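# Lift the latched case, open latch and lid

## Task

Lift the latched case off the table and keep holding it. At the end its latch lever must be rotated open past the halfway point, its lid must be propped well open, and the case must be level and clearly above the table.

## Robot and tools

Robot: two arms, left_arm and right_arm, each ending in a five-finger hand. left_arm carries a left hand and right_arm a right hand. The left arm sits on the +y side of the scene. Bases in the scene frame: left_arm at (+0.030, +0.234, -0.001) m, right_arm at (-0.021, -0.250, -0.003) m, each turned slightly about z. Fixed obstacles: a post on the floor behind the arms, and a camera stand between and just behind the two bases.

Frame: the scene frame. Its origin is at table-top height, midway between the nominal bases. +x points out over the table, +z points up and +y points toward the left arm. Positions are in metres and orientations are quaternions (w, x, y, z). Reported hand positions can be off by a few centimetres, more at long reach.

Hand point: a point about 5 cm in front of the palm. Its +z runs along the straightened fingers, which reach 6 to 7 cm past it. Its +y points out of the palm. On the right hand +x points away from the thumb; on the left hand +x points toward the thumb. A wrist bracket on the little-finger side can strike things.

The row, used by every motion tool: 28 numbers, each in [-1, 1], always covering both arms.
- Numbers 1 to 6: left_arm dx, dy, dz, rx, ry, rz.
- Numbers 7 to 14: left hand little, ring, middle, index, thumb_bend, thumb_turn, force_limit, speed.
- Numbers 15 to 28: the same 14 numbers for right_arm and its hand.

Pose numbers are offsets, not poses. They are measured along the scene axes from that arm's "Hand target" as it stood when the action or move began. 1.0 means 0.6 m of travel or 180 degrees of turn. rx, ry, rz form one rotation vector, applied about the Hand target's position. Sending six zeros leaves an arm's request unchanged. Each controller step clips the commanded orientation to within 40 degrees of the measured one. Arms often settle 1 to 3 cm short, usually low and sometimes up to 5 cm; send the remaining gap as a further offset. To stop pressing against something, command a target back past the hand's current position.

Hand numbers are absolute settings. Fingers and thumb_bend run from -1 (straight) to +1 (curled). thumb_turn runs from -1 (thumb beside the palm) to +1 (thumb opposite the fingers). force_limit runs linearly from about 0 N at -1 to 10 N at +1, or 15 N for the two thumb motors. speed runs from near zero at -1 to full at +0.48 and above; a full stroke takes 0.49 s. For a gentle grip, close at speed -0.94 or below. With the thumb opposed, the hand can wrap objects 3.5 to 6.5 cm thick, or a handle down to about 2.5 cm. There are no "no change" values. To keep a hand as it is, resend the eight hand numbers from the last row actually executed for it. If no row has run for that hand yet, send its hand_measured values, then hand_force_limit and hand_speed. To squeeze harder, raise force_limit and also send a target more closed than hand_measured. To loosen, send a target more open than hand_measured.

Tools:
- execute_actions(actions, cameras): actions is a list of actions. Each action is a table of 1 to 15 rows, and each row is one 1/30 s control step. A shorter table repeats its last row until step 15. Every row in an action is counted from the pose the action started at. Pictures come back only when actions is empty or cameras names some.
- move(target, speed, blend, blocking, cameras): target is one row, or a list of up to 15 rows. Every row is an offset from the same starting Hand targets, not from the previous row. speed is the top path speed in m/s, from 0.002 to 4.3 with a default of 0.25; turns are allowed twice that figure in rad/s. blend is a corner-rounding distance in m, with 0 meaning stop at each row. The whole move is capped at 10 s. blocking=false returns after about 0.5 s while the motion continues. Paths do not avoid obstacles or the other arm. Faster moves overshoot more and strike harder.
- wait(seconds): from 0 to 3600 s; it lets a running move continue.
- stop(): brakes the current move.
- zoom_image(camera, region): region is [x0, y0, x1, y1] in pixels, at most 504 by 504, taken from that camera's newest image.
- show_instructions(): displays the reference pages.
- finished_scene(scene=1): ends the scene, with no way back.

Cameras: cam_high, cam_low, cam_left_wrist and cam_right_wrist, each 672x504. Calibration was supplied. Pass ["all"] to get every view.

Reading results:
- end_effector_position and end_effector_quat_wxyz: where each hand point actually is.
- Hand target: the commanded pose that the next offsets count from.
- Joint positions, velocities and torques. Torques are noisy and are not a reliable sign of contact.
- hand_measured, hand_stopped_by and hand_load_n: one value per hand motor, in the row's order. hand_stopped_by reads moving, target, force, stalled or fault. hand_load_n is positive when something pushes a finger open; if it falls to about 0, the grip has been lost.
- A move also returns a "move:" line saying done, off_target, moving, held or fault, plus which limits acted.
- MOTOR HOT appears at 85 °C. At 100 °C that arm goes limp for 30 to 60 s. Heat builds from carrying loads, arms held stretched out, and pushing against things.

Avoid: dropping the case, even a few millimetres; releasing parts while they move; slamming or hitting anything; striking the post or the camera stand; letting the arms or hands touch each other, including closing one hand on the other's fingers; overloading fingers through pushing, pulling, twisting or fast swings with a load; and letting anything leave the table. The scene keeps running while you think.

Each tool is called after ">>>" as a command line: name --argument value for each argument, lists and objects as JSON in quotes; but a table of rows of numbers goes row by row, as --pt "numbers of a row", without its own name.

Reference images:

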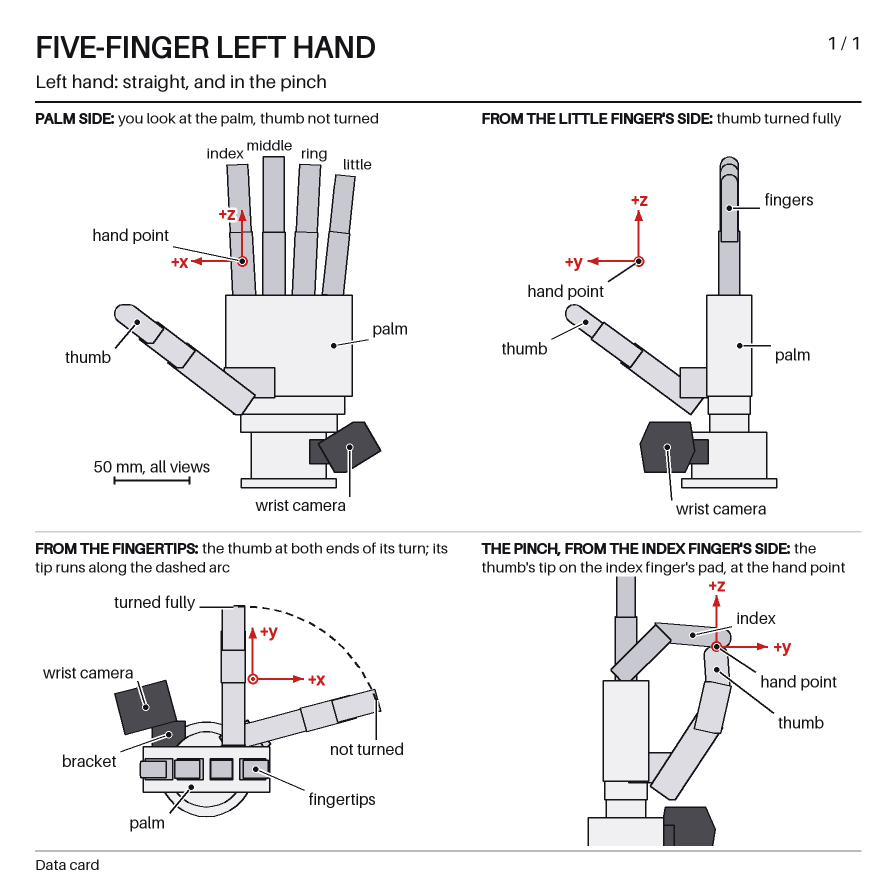

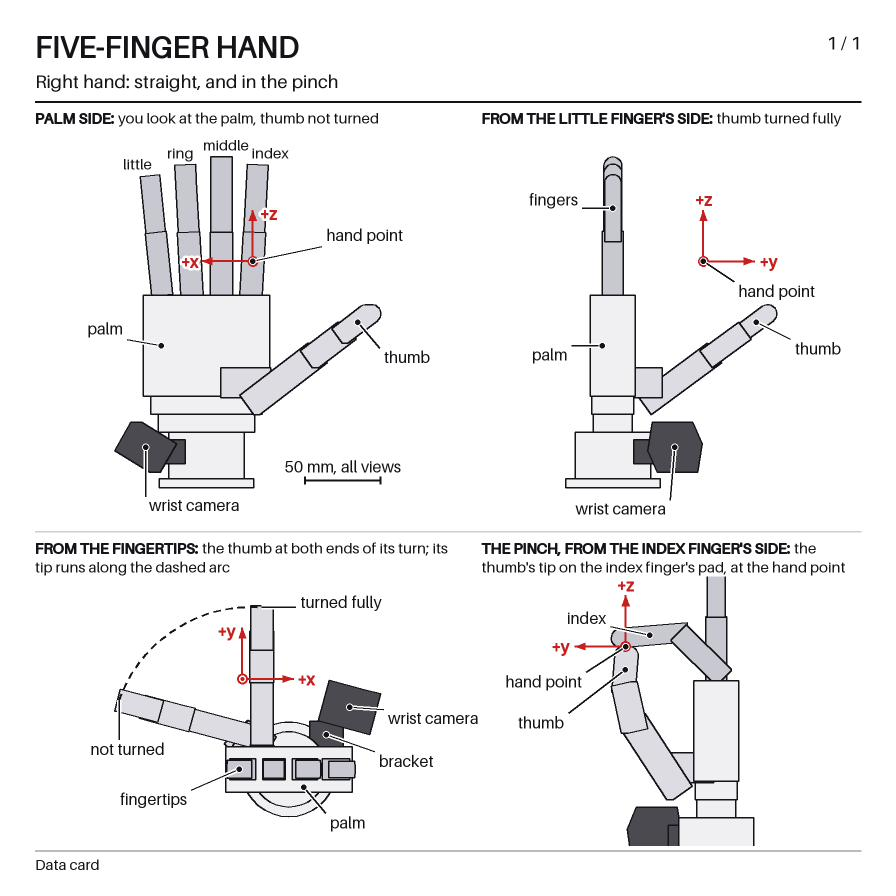

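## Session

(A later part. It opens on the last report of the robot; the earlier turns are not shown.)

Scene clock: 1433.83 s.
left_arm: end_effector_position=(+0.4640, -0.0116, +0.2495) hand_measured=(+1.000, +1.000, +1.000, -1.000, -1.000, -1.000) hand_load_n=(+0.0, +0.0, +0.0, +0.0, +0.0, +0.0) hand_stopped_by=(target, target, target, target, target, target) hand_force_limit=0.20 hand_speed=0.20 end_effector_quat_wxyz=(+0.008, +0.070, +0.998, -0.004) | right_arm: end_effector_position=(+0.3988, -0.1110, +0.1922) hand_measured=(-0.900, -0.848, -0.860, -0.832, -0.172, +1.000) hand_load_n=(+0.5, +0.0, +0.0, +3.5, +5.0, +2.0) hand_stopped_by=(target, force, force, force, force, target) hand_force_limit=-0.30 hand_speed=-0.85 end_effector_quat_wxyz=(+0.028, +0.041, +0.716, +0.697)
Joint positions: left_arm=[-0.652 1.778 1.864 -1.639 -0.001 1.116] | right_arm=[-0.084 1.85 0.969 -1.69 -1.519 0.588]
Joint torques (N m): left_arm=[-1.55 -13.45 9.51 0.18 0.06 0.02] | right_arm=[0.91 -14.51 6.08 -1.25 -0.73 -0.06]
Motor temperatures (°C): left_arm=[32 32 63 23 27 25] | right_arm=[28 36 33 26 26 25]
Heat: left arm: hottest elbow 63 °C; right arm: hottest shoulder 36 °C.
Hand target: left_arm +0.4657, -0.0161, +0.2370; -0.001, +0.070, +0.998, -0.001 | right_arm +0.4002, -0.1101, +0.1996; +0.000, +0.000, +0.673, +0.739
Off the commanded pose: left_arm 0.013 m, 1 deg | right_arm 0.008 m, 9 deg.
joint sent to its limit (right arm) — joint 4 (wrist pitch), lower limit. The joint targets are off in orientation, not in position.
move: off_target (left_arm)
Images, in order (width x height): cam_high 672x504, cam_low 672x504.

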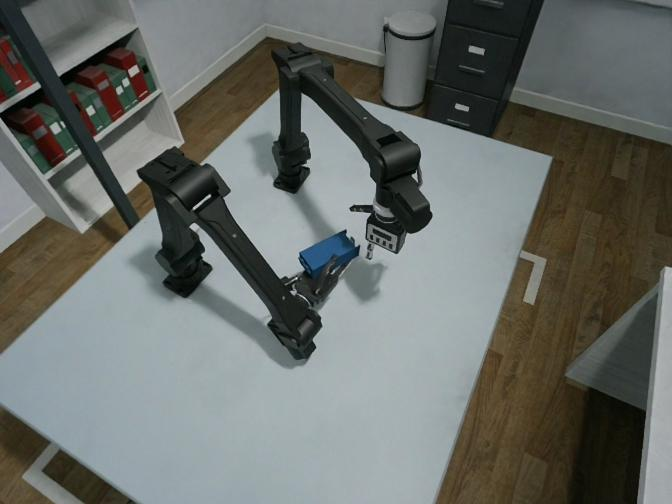

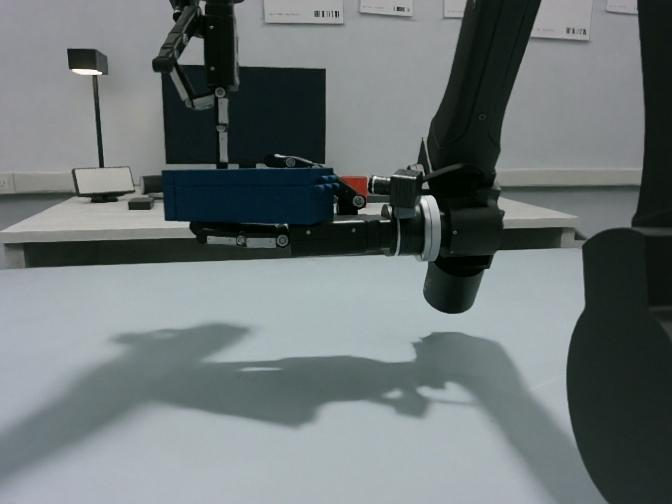

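>>> move --pt "-0.015 -0.015 -0.012 0 0 0 1 1 1 -1 -1 -1 0.2 0.2 0 0 0 0 0 0 -0.9 -0.6 -0.6 -0.6 0.1 1 -0.3 -0.85" --pt "-0.065 -0.015 -0.012 0 0 0 1 1 1 -1 -1 -1 0.2 0.2 0 0 0 0 0 0 -0.9 -0.6 -0.6 -0.6 0.1 1 -0.3 -0.85" --speed 0.05 --cameras '["cam_low","cam_high"]'

>>> zoom_image --camera "cam_high" --region '[300, 200, 400, 300]'

Scene clock: 1439.67 s.
left_arm: end_effector_position=(+0.4322, -0.0205, +0.2317) hand_measured=(+1.000, +1.000, +1.000, -1.000, -1.000, -1.000) hand_load_n=(+0.0, +0.0, +0.0, +0.0, +0.0, +0.0) hand_stopped_by=(target, target, target, target, target, target) hand_force_limit=0.20 hand_speed=0.20 end_effector_quat_wxyz=(-0.001, +0.071, +0.997, +0.001) | right_arm: end_effector_position=(+0.3988, -0.1110, +0.1922) hand_measured=(-0.900, -0.848, -0.860, -0.832, -0.172, +1.000) hand_load_n=(+0.0, +0.0, +0.0, +3.5, +5.0, +1.5) hand_stopped_by=(target, force, force, force, force, target) hand_force_limit=-0.30 hand_speed=-0.85 end_effector_quat_wxyz=(+0.028, +0.041, +0.716, +0.697)
Joint positions: left_arm=[-0.7 1.731 1.751 -1.593 0 1.071] | right_arm=[-0.084 1.85 0.969 -1.69 -1.519 0.588]
Joint torques (N m): left_arm=[-2.37 -14.56 8.8 0.17 0.03 -0.09] | right_arm=[1.03 -14.39 6.01 -1.29 -0.76 -0.04]
Motor temperatures (°C): left_arm=[31 33 63 23 27 25] | right_arm=[28 36 33 26 26 25]
Heat: left arm: hottest elbow 63 °C; right arm: hottest shoulder 36 °C.
Hand target: left_arm +0.4267, -0.0250, +0.2297; -0.001, +0.070, +0.998, -0.001 | right_arm +0.4002, -0.1101, +0.1996; +0.000, +0.000, +0.673, +0.739
Off the commanded pose: left_arm 0.007 m, 0 deg | right_arm 0.008 m, 9 deg.
joint sent to its limit (right arm) — joint 4 (wrist pitch), lower limit. The joint targets are off in orientation, not in position.
move: done
Images, in order (width x height): cam_high 672x504, cam_low 672x504.

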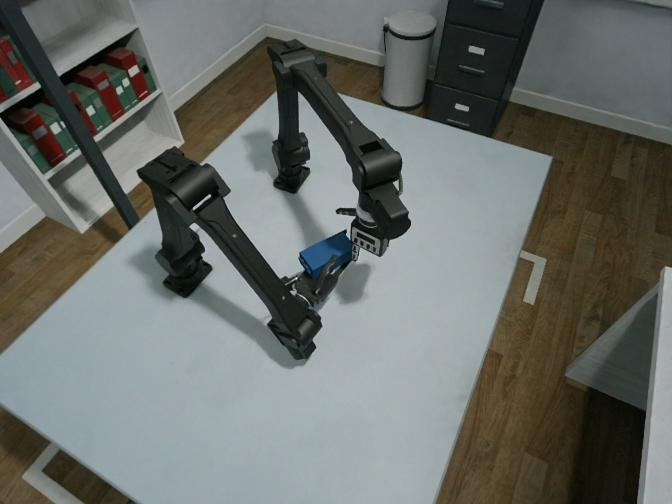

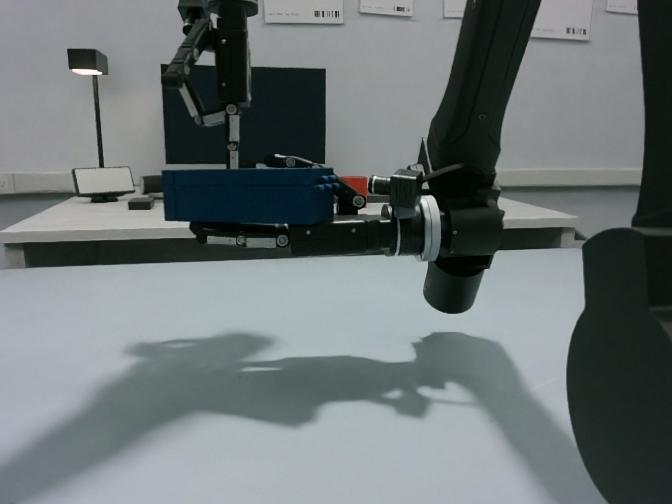

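Scaled by 5.040 from the camera's image (finer frame: 960x720).

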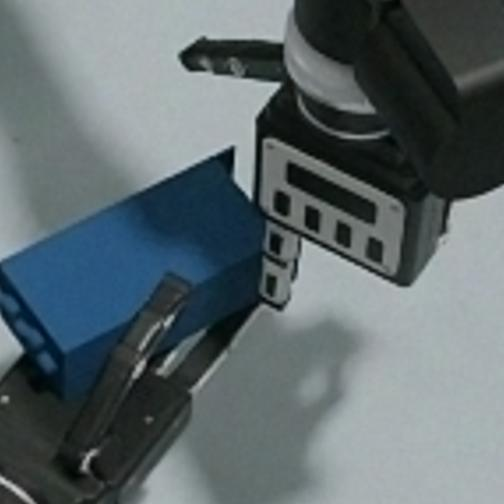

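>>> move --pt "-0.040 0.0 0.0 0 0 0 1 1 1 -1 -1 -1 0.2 0.2 0 0 0 0 0 0 -0.9 -0.6 -0.6 -0.6 0.1 1 -0.3 -0.85" --speed 0.04 --cameras '["cam_low","cam_high"]'

>>> zoom_image --camera "cam_high" --region '[300, 200, 400, 300]'

Scene clock: 1443.73 s.
left_arm: end_effector_position=(+0.4156, -0.0206, +0.2279) hand_measured=(+1.000, +1.000, +1.000, -1.000, -1.000, -1.000) hand_load_n=(+0.0, +0.0, +0.0, +0.0, +0.0, +0.0) hand_stopped_by=(target, target, target, target, target, target) hand_force_limit=0.20 hand_speed=0.20 end_effector_quat_wxyz=(+0.003, +0.067, +0.998, -0.002) | right_arm: end_effector_position=(+0.3972, -0.1101, +0.1917) hand_measured=(-0.900, -0.848, -0.860, -0.832, -0.172, +1.000) hand_load_n=(+0.0, +0.5, +0.0, +3.0, +5.0, +1.0) hand_stopped_by=(target, force, force, force, force, target) hand_force_limit=-0.30 hand_speed=-0.85 end_effector_quat_wxyz=(+0.028, +0.036, +0.717, +0.695)
Joint positions: left_arm=[-0.718 1.69 1.688 -1.563 -0.001 1.044] | right_arm=[-0.084 1.85 0.969 -1.69 -1.512 0.58]
Joint torques (N m): left_arm=[-3.08 -14.86 8.58 -0.34 0.06 -0.1] | right_arm=[0.97 -14.33 6.08 -1.33 -1 0.03]
Motor temperatures (°C): left_arm=[31 33 63 23 27 25] | right_arm=[28 36 33 26 26 25]
Heat: left arm: hottest elbow 63 °C; right arm: hottest shoulder 36 °C.
Hand target: left_arm +0.4026, -0.0250, +0.2297; -0.001, +0.070, +0.998, -0.001 | right_arm +0.4002, -0.1100, +0.1996; +0.000, +0.000, +0.673, +0.739
Off the commanded pose: left_arm 0.014 m, 1 deg | right_arm 0.008 m, 9 deg.
joint sent to its limit (right arm) — joint 4 (wrist pitch), lower limit. The joint targets are off in orientation, not in position.
move: off_target (left_arm)
Images, in order (width x height): cam_high 672x504, cam_low 672x504.

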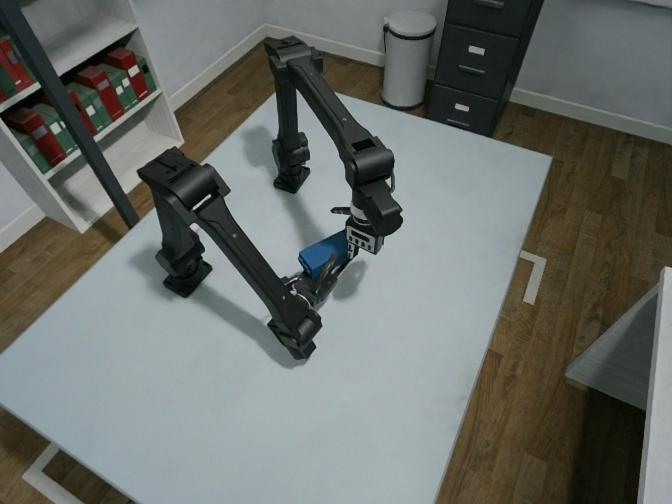

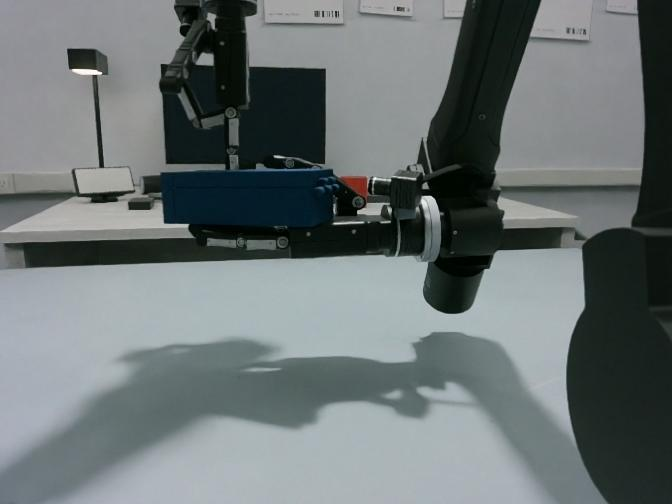

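Scaled by 5.040 from the camera's image (finer frame: 960x720).

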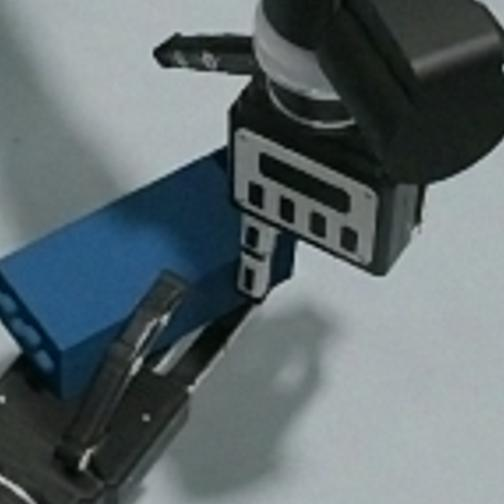

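>>> move --pt "-0.025 0.0 0.0 0 0 0 1 1 1 -1 -1 -1 0.2 0.2 0 0 0 0 0 0 -0.9 -0.6 -0.6 -0.6 0.1 1 -0.3 -0.85" --speed 0.04 --cameras '["cam_low","cam_high"]'

>>> zoom_image --camera "cam_high" --region '[300, 200, 400, 300]'

Scene clock: 1447.73 s.
left_arm: end_effector_position=(+0.3961, -0.0228, +0.2299) hand_measured=(+1.000, +1.000, +1.000, -1.000, -1.000, -1.000) hand_load_n=(+0.0, +0.0, +0.0, +0.0, +0.0, +0.0) hand_stopped_by=(target, target, target, target, target, target) hand_force_limit=0.20 hand_speed=0.20 end_effector_quat_wxyz=(+0.003, +0.072, +0.997, -0.001) | right_arm: end_effector_position=(+0.3971, -0.1101, +0.1918) hand_measured=(-0.900, -0.850, -0.860, -0.832, -0.170, +1.000) hand_load_n=(+0.0, +1.5, +0.0, +0.0, +0.0, +0.0) hand_stopped_by=(target, force, force, force, force, target) hand_force_limit=-0.30 hand_speed=-0.85 end_effector_quat_wxyz=(+0.028, +0.036, +0.717, +0.695)
Joint positions: left_arm=[-0.747 1.652 1.645 -1.559 -0.002 1.025] | right_arm=[-0.084 1.85 0.969 -1.69 -1.512 0.579]
Joint torques (N m): left_arm=[-2.37 -13.74 8.85 -0.18 0.11 -0.05] | right_arm=[0.67 -14.51 6.05 -1.28 -0.99 0.04]
Motor temperatures (°C): left_arm=[31 34 62 23 27 25] | right_arm=[28 36 33 26 26 25]
Heat: left arm: hottest elbow 62 °C; right arm: hottest shoulder 36 °C.
Hand target: left_arm +0.3877, -0.0251, +0.2297; -0.001, +0.070, +0.998, -0.001 | right_arm +0.4002, -0.1101, +0.1996; +0.000, +0.000, +0.673, +0.739
Off the commanded pose: left_arm 0.009 m, 0 deg | right_arm 0.008 m, 9 deg.
joint sent to its limit (right arm) — joint 4 (wrist pitch), lower limit. The joint targets are off in orientation, not in position.
move: done
Images, in order (width x height): cam_high 672x504, cam_low 672x504.

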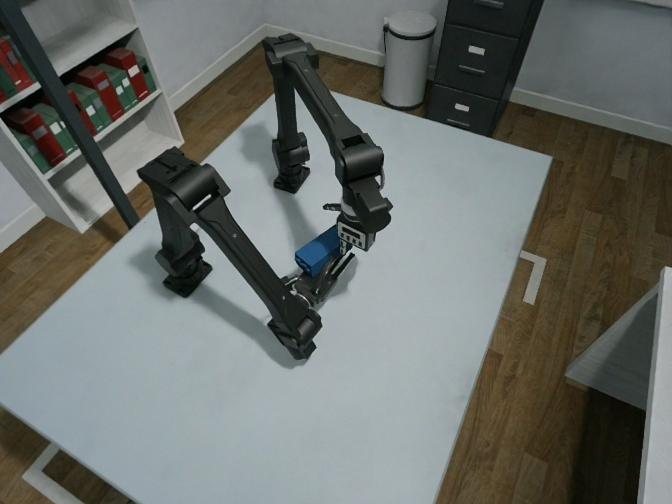

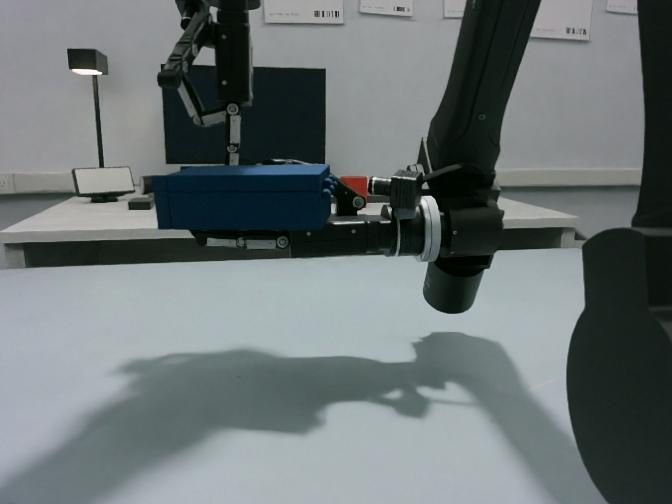

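Scaled by 5.040 from the camera's image (finer frame: 960x720).

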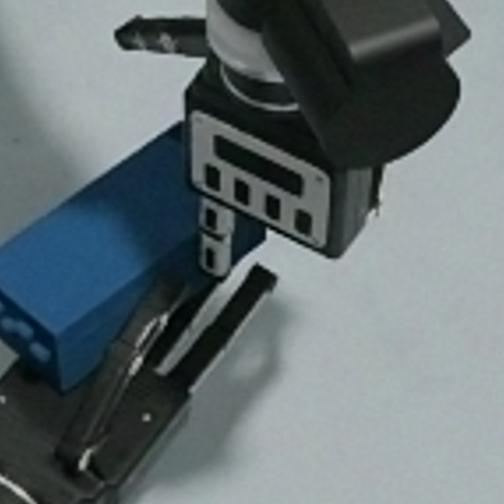

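>>> wait --seconds 0.1 --cameras '["cam_right_wrist","cam_left_wrist","cam_low"]'

>>> zoom_image --camera "cam_low" --region '[140, 130, 380, 270]'

Scene clock: 1450.97 s.
left_arm: end_effector_position=(+0.3961, -0.0228, +0.2299) hand_measured=(+1.000, +1.000, +1.000, -1.000, -1.000, -1.000) hand_load_n=(+0.0, +0.5, +0.0, +0.0, +0.0, +0.0) hand_stopped_by=(target, target, target, target, target, target) hand_force_limit=0.20 hand_speed=0.20 end_effector_quat_wxyz=(+0.003, +0.072, +0.997, -0.001) | right_arm: end_effector_position=(+0.3971, -0.1101, +0.1918) hand_measured=(-0.900, -0.850, -0.860, -0.832, -0.170, +1.000) hand_load_n=(+0.0, +1.5, +0.5, +0.0, -0.5, +0.0) hand_stopped_by=(target, force, force, force, force, target) hand_force_limit=-0.30 hand_speed=-0.85 end_effector_quat_wxyz=(+0.028, +0.036, +0.717, +0.695)
Joint positions: left_arm=[-0.747 1.652 1.645 -1.559 -0.002 1.024] | right_arm=[-0.084 1.85 0.969 -1.69 -1.512 0.579]
Joint torques (N m): left_arm=[-2.26 -13.74 8.85 -0.21 0.11 -0.08] | right_arm=[0.56 -14.21 6.09 -1.32 -1 0.03]
Motor temperatures (°C): left_arm=[31 34 62 23 27 25] | right_arm=[28 36 33 26 26 25]
Heat: left arm: hottest elbow 62 °C; right arm: hottest shoulder 36 °C.
Hand target: left_arm +0.3877, -0.0251, +0.2297; -0.001, +0.070, +0.998, -0.001 | right_arm +0.4002, -0.1101, +0.1996; +0.000, +0.000, +0.673, +0.739
Off the commanded pose: left_arm 0.009 m, 0 deg | right_arm 0.008 m, 9 deg.
wait: 0.10 s; at rest from the start
cam_left_wrist: T_world_to_cam=[[-0.31176, -0.95014, -0.00681, 0.10056], [-0.81166, 0.26258, 0.52178, 0.20667], [-0.49397, 0.1682, -0.85305, 0.51444]] pos_world=[0.45322, -0.04525, 0.3317]
cam_right_wrist: T_world_to_cam=[[-0.2118, 0.04612, 0.97622, -0.09788], [0.83325, -0.51348, 0.20504, -0.4157], [0.51072, 0.85686, 0.07033, -0.00127]] pos_world=[0.3263, -0.20785, 0.18088]
Images, in order (width x height): cam_low 672x504, cam_left_wrist 672x504, cam_right_wrist 672x504.

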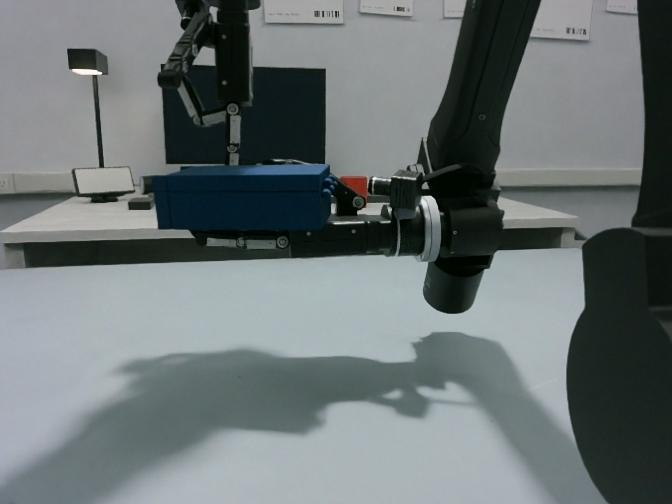

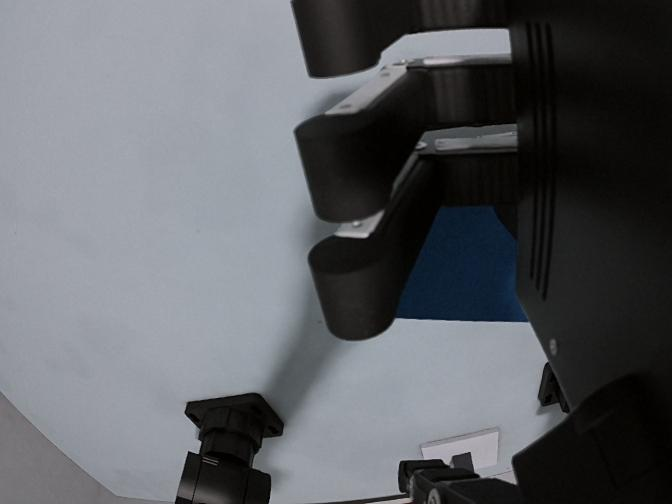

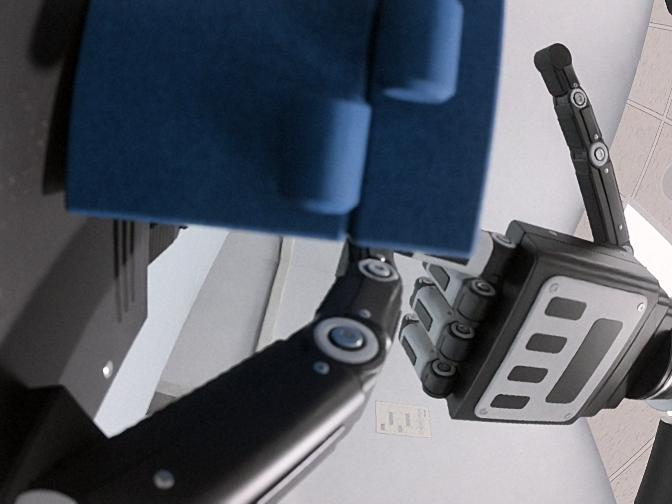

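Scaled by 2.100 from the camera's image (finer frame: 960x720).

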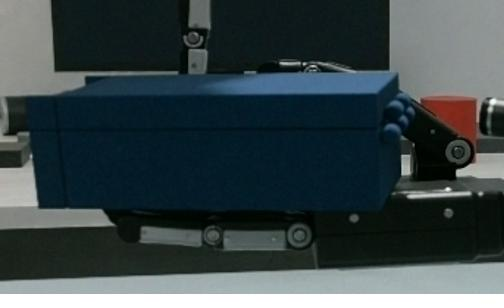

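>>> move --pt "0 0 0.16 0 0 0 1 1 1 -1 -1 -1 0.2 0.2 0 0 0 0 0 0 -0.9 -0.6 -0.6 -0.6 -1 1 -0.3 -0.6" --pt "-0.12 0.0 0.19 0 0 0.28 1 1 1 -1 -1 1 0.2 0.2 0 0 0 0 0 0 -0.9 -0.6 -0.6 -0.6 -1 1 -0.3 -0.6" --pt "-0.26 -0.15 0.19 0 0 0.545 -1 -1 -1 -1 -1 1 0.2 0.2 0 0 0 0 0 0 -0.9 -0.6 -0.6 -0.6 -1 1 -0.3 -0.6" --speed 0.15 --cameras '["all"]'

>>> zoom_image --camera "cam_high" --region '[280, 200, 400, 320]'

Scene clock: 1525.03 s.
left_arm: end_effector_position=(+0.2397, -0.1160, +0.3427) hand_measured=(+1.000, +1.000, +1.000, -1.000, -1.000, +1.000) hand_load_n=(+0.0, +0.0, +0.0, +0.0, +0.0, +0.0) hand_stopped_by=(target, target, target, target, target, target) hand_force_limit=0.20 hand_speed=0.20 end_effector_quat_wxyz=(+0.013, +0.705, -0.706, +0.070) | right_arm: end_effector_position=(+0.3976, -0.1103, +0.1920) hand_measured=(-0.900, -0.848, -0.860, -0.832, -1.000, +1.000) hand_load_n=(+0.0, +1.0, +0.0, +0.0, +0.0, +0.0) hand_stopped_by=(target, force, force, force, target, target) hand_force_limit=-0.30 hand_speed=-0.60 end_effector_quat_wxyz=(+0.029, +0.037, +0.717, +0.696)
Joint positions: left_arm=[-0.916 1.364 1.617 -1.683 0.017 -0.86] | right_arm=[-0.084 1.85 0.969 -1.69 -1.515 0.579]
Joint torques (N m): left_arm=[-2.14 -9.41 9.06 -0.13 0.15 -0.08] | right_arm=[1.03 -14.45 6.13 -1.36 -0.89 0.05]
Motor temperatures (°C): left_arm=[31 36 59 22 27 25] | right_arm=[28 37 33 26 27 25]
Heat: left arm: hottest elbow 59 °C; right arm: hottest shoulder 37 °C.
Hand target: left_arm +0.2317, -0.1150, +0.3438; +0.000, +0.707, -0.707, +0.002 | right_arm +0.4002, -0.1101, +0.1996; +0.000, +0.000, +0.673, +0.739
Off the commanded pose: left_arm 0.008 m, 8 deg | right_arm 0.008 m, 9 deg.
joint sent to its limit (left arm) — joint 4 (wrist pitch), lower limit. The joint targets are off in orientation, not in position.
joint sent to its limit (right arm) — joint 4 (wrist pitch), lower limit. The joint targets are off in orientation, not in position.
move: off_target (left_arm; path cut at 10 s); path passed 2 of 3 targets; target 3's new numbers were not sent; target 2's new numbers were sent with left_arm's hand 0.006 m and 9 deg from that target
cam_left_wrist: T_world_to_cam=[[0.98137, -0.16892, 0.09158, -0.289], [-0.18945, -0.771, 0.60801, -0.25321], [-0.03209, -0.61403, -0.78863, 0.32548]] pos_world=[0.24609, -0.04418, 0.4371]
cam_right_wrist: T_world_to_cam=[[-0.21191, 0.04522, 0.97624, -0.09809], [0.83204, -0.51564, 0.20449, -0.41584], [0.51264, 0.85561, 0.07164, -0.0025]] pos_world=[0.32649, -0.20785, 0.18097]

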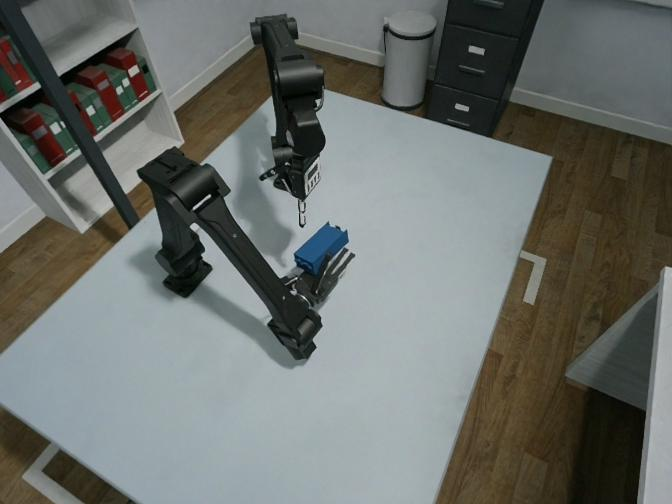

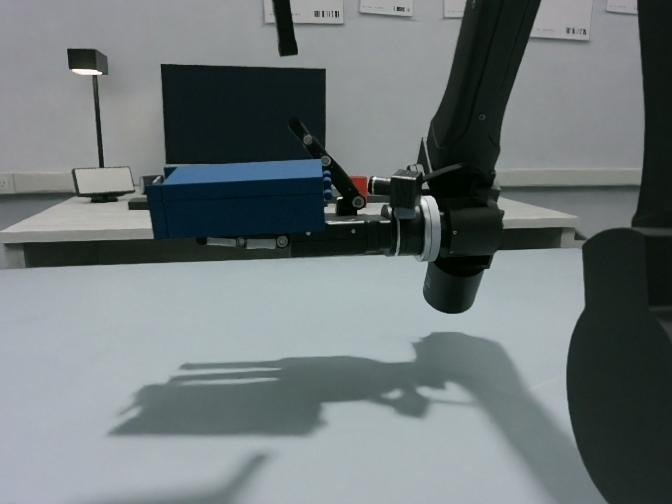

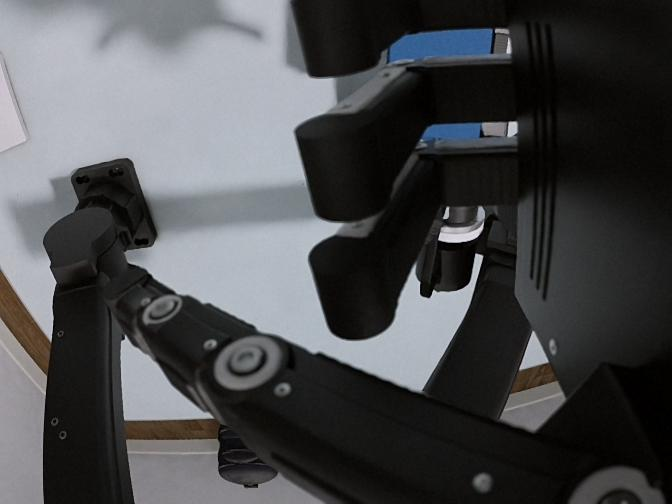

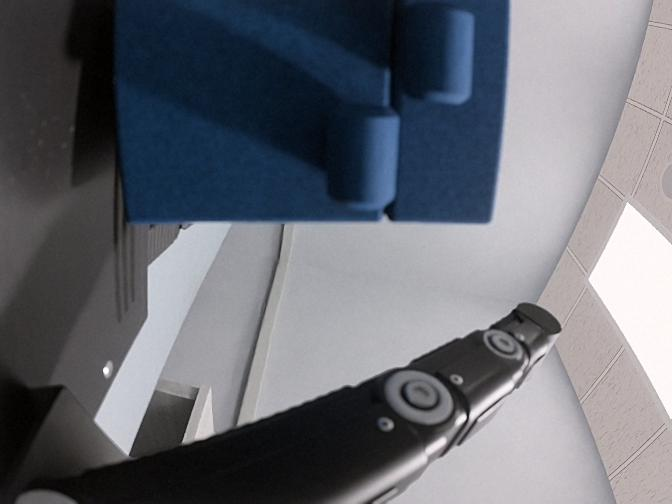

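Scaled by 4.200 from the camera's image (finer frame: 960x720).

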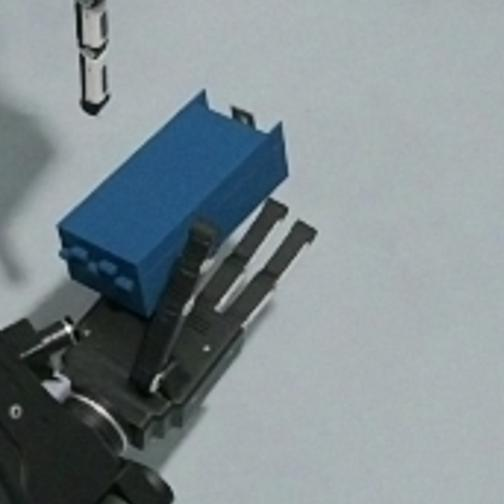

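>>> move --pt "-0.03 0 -0.02 0 0 0 -1 -1 -1 -1 -1 1 0.2 0.2 0 0 0 0 0 0 -0.9 -0.6 -0.6 -0.6 -1 1 -0.3 -0.6" --pt "-0.03 0 -0.14 0 0 0 -1 -1 -1 -1 -1 1 0.2 0.2 0 0 0 0 0 0 -0.9 -0.6 -0.6 -0.6 -1 1 -0.3 -0.6" --speed 0.15 --cameras '["all"]'

>>> zoom_image --camera "cam_high" --region '[280, 200, 400, 320]'

Scene clock: 1544.77 s.
left_arm: end_effector_position=(+0.2155, -0.1097, +0.2701) hand_measured=(-1.000, -1.000, -1.000, -1.000, -1.000, +1.000) hand_load_n=(+0.0, +0.0, +0.0, +0.0, +0.0, +0.0) hand_stopped_by=(target, target, target, target, target, target) hand_force_limit=0.20 hand_speed=0.20 end_effector_quat_wxyz=(+0.003, +0.707, -0.707, +0.011) | right_arm: end_effector_position=(+0.3976, -0.1103, +0.1920) hand_measured=(-0.900, -0.848, -0.860, -0.832, -1.000, +1.000) hand_load_n=(+0.0, +1.0, +0.0, +0.0, +0.0, +0.0) hand_stopped_by=(target, force, force, force, target, target) hand_force_limit=-0.30 hand_speed=-0.60 end_effector_quat_wxyz=(+0.029, +0.037, +0.717, +0.696)
Joint positions: left_arm=[-0.959 1.365 1.429 -1.613 0.003 -0.902] | right_arm=[-0.084 1.85 0.969 -1.69 -1.515 0.579]
Joint torques (N m): left_arm=[-2.43 -7.41 9.4 0.17 -0.17 -0.08] | right_arm=[0.91 -14.21 6.06 -1.24 -0.86 0.04]
Motor temperatures (°C): left_arm=[31 34 60 22 27 25] | right_arm=[28 37 33 26 27 25]
Heat: left arm: hottest elbow 60 °C; right arm: hottest shoulder 37 °C.
Hand target: left_arm +0.2138, -0.1150, +0.2598; +0.000, +0.707, -0.707, +0.002 | right_arm +0.4002, -0.1101, +0.1996; +0.000, +0.000, +0.673, +0.739
Off the commanded pose: left_arm 0.012 m, 1 deg | right_arm 0.008 m, 9 deg.
joint sent to its limit (right arm) — joint 4 (wrist pitch), lower limit. The joint targets are off in orientation, not in position.
move: off_target (left_arm)
cam_left_wrist: T_world_to_cam=[[0.98501, -0.17233, 0.00762, -0.23611], [-0.14903, -0.82792, 0.54068, -0.20559], [-0.08687, -0.53371, -0.84119, 0.30604]] pos_world=[0.22852, -0.04757, 0.3704]
cam_right_wrist: T_world_to_cam=[[-0.21191, 0.04522, 0.97624, -0.09809], [0.83204, -0.51564, 0.20449, -0.41584], [0.51264, 0.85561, 0.07164, -0.0025]] pos_world=[0.32649, -0.20785, 0.18097]

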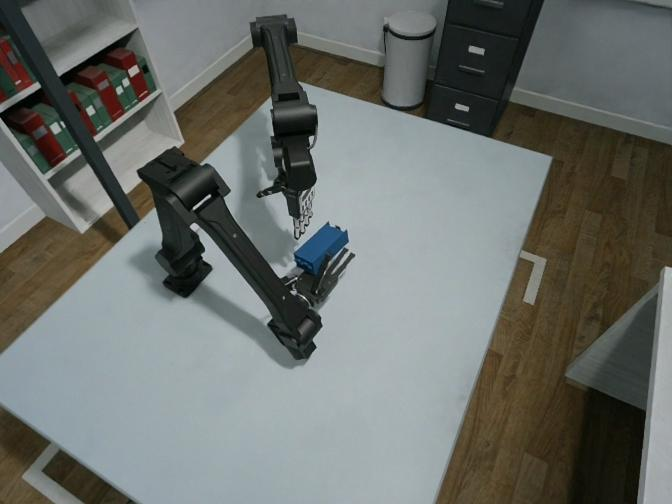

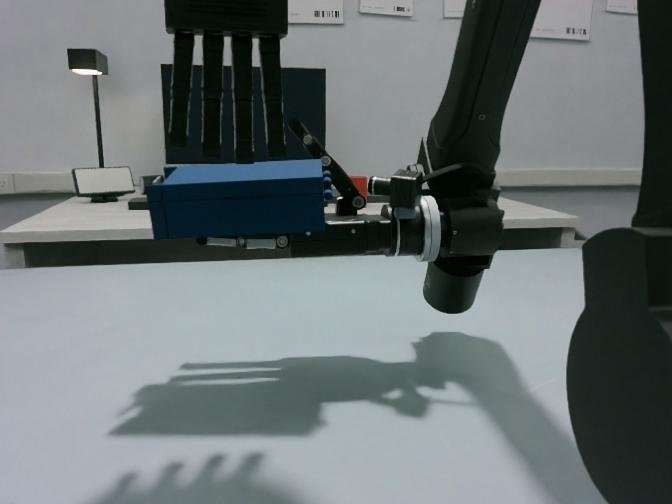

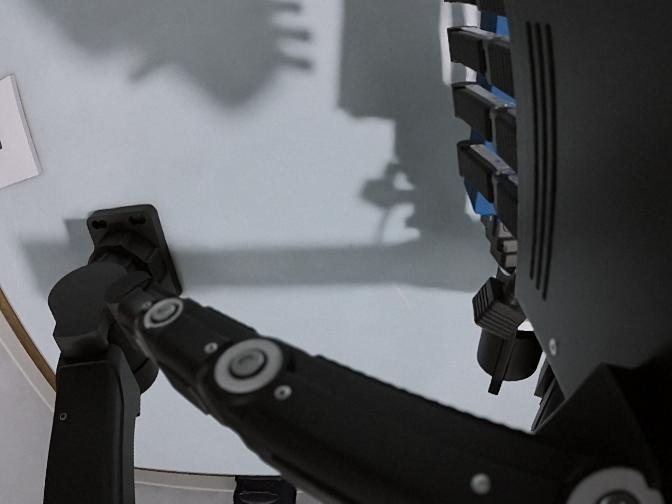

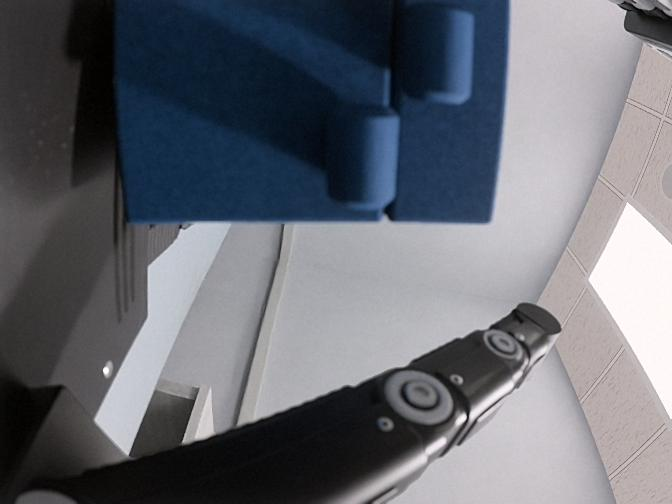

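Scaled by 4.200 from the camera's image (finer frame: 960x720).

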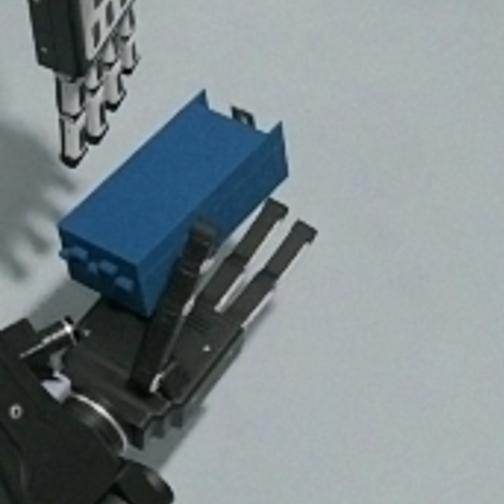

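>>> move --pt "0 0 -0.078 0 0 0 -1 -1 -1 -1 -1 1 0.2 0.2 0 0 0 0 0 0 -0.9 -0.6 -0.6 -0.6 -1 1 -0.3 -0.6" --pt "0.04 0 -0.078 0 0 0 -1 -1 -1 -1 -1 1 0.2 0.2 0 0 0 0 0 0 -0.9 -0.6 -0.6 -0.6 -1 1 -0.3 -0.6" --speed 0.08 --cameras '["cam_low","cam_high","cam_left_wrist"]'

>>> zoom_image --camera "cam_high" --region '[280, 200, 400, 320]'

Scene clock: 1553.37 s.
left_arm: end_effector_position=(+0.2250, -0.1084, +0.2097) hand_measured=(-1.000, -1.000, -1.000, -1.000, -1.000, +1.000) hand_load_n=(+0.0, +0.0, +0.0, +0.0, +0.0, +0.0) hand_stopped_by=(target, target, target, target, target, target) hand_force_limit=0.20 hand_speed=0.20 end_effector_quat_wxyz=(+0.001, +0.708, -0.707, -0.008) | right_arm: end_effector_position=(+0.3976, -0.1104, +0.1921) hand_measured=(-0.900, -0.850, -0.860, -0.832, -1.000, +1.000) hand_load_n=(+0.0, +1.5, +0.0, +0.0, +0.0, +0.0) hand_stopped_by=(target, force, force, force, target, target) hand_force_limit=-0.30 hand_speed=-0.60 end_effector_quat_wxyz=(+0.029, +0.037, +0.717, +0.696)
Joint positions: left_arm=[-0.938 1.406 1.31 -1.49 0.002 -0.883] | right_arm=[-0.084 1.85 0.969 -1.69 -1.516 0.579]
Joint torques (N m): left_arm=[-0.26 -7.82 12.15 0.13 -0.15 0.13] | right_arm=[0.91 -14.45 6.12 -1.21 -0.86 0.05]
Motor temperatures (°C): left_arm=[31 33 59 22 27 25] | right_arm=[28 37 33 26 27 25]
Heat: left arm: hottest elbow 59 °C; right arm: hottest shoulder 37 °C.
Hand target: left_arm +0.2377, -0.1151, +0.2130; +0.000, +0.707, -0.707, +0.002 | right_arm +0.4002, -0.1101, +0.1996; +0.000, +0.000, +0.673, +0.739
Off the commanded pose: left_arm 0.015 m, 1 deg | right_arm 0.008 m, 9 deg.
joint sent to its limit (right arm) — joint 4 (wrist pitch), lower limit. The joint targets are off in orientation, not in position.
move: off_target (left_arm)
cam_left_wrist: T_world_to_cam=[[0.985, -0.17137, -0.02019, -0.2388], [-0.13611, -0.84354, 0.51952, -0.17065], [-0.10606, -0.50898, -0.85422, 0.26651]] pos_world=[0.24026, -0.04923, 0.31149]
Images, in order (width x height): cam_high 672x504, cam_low 672x504, cam_left_wrist 672x504.

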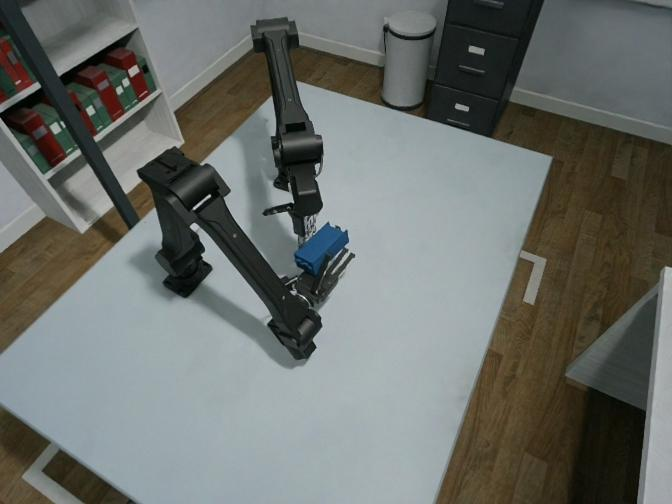

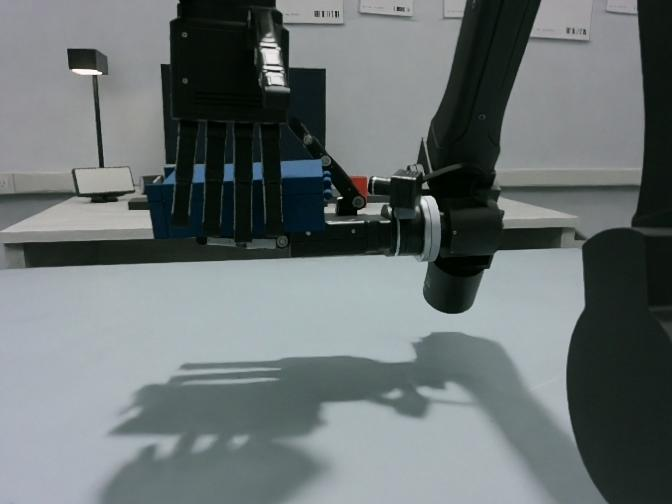

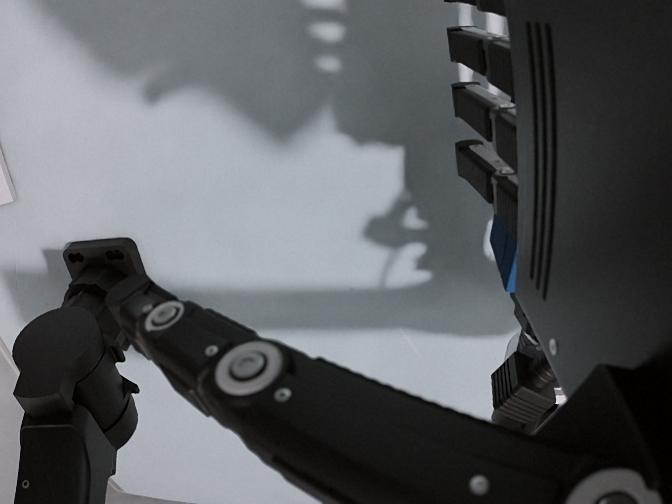

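Scaled by 4.200 from the camera's image (finer frame: 960x720).

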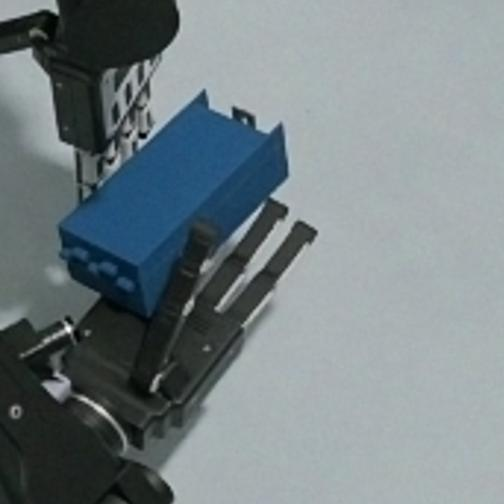

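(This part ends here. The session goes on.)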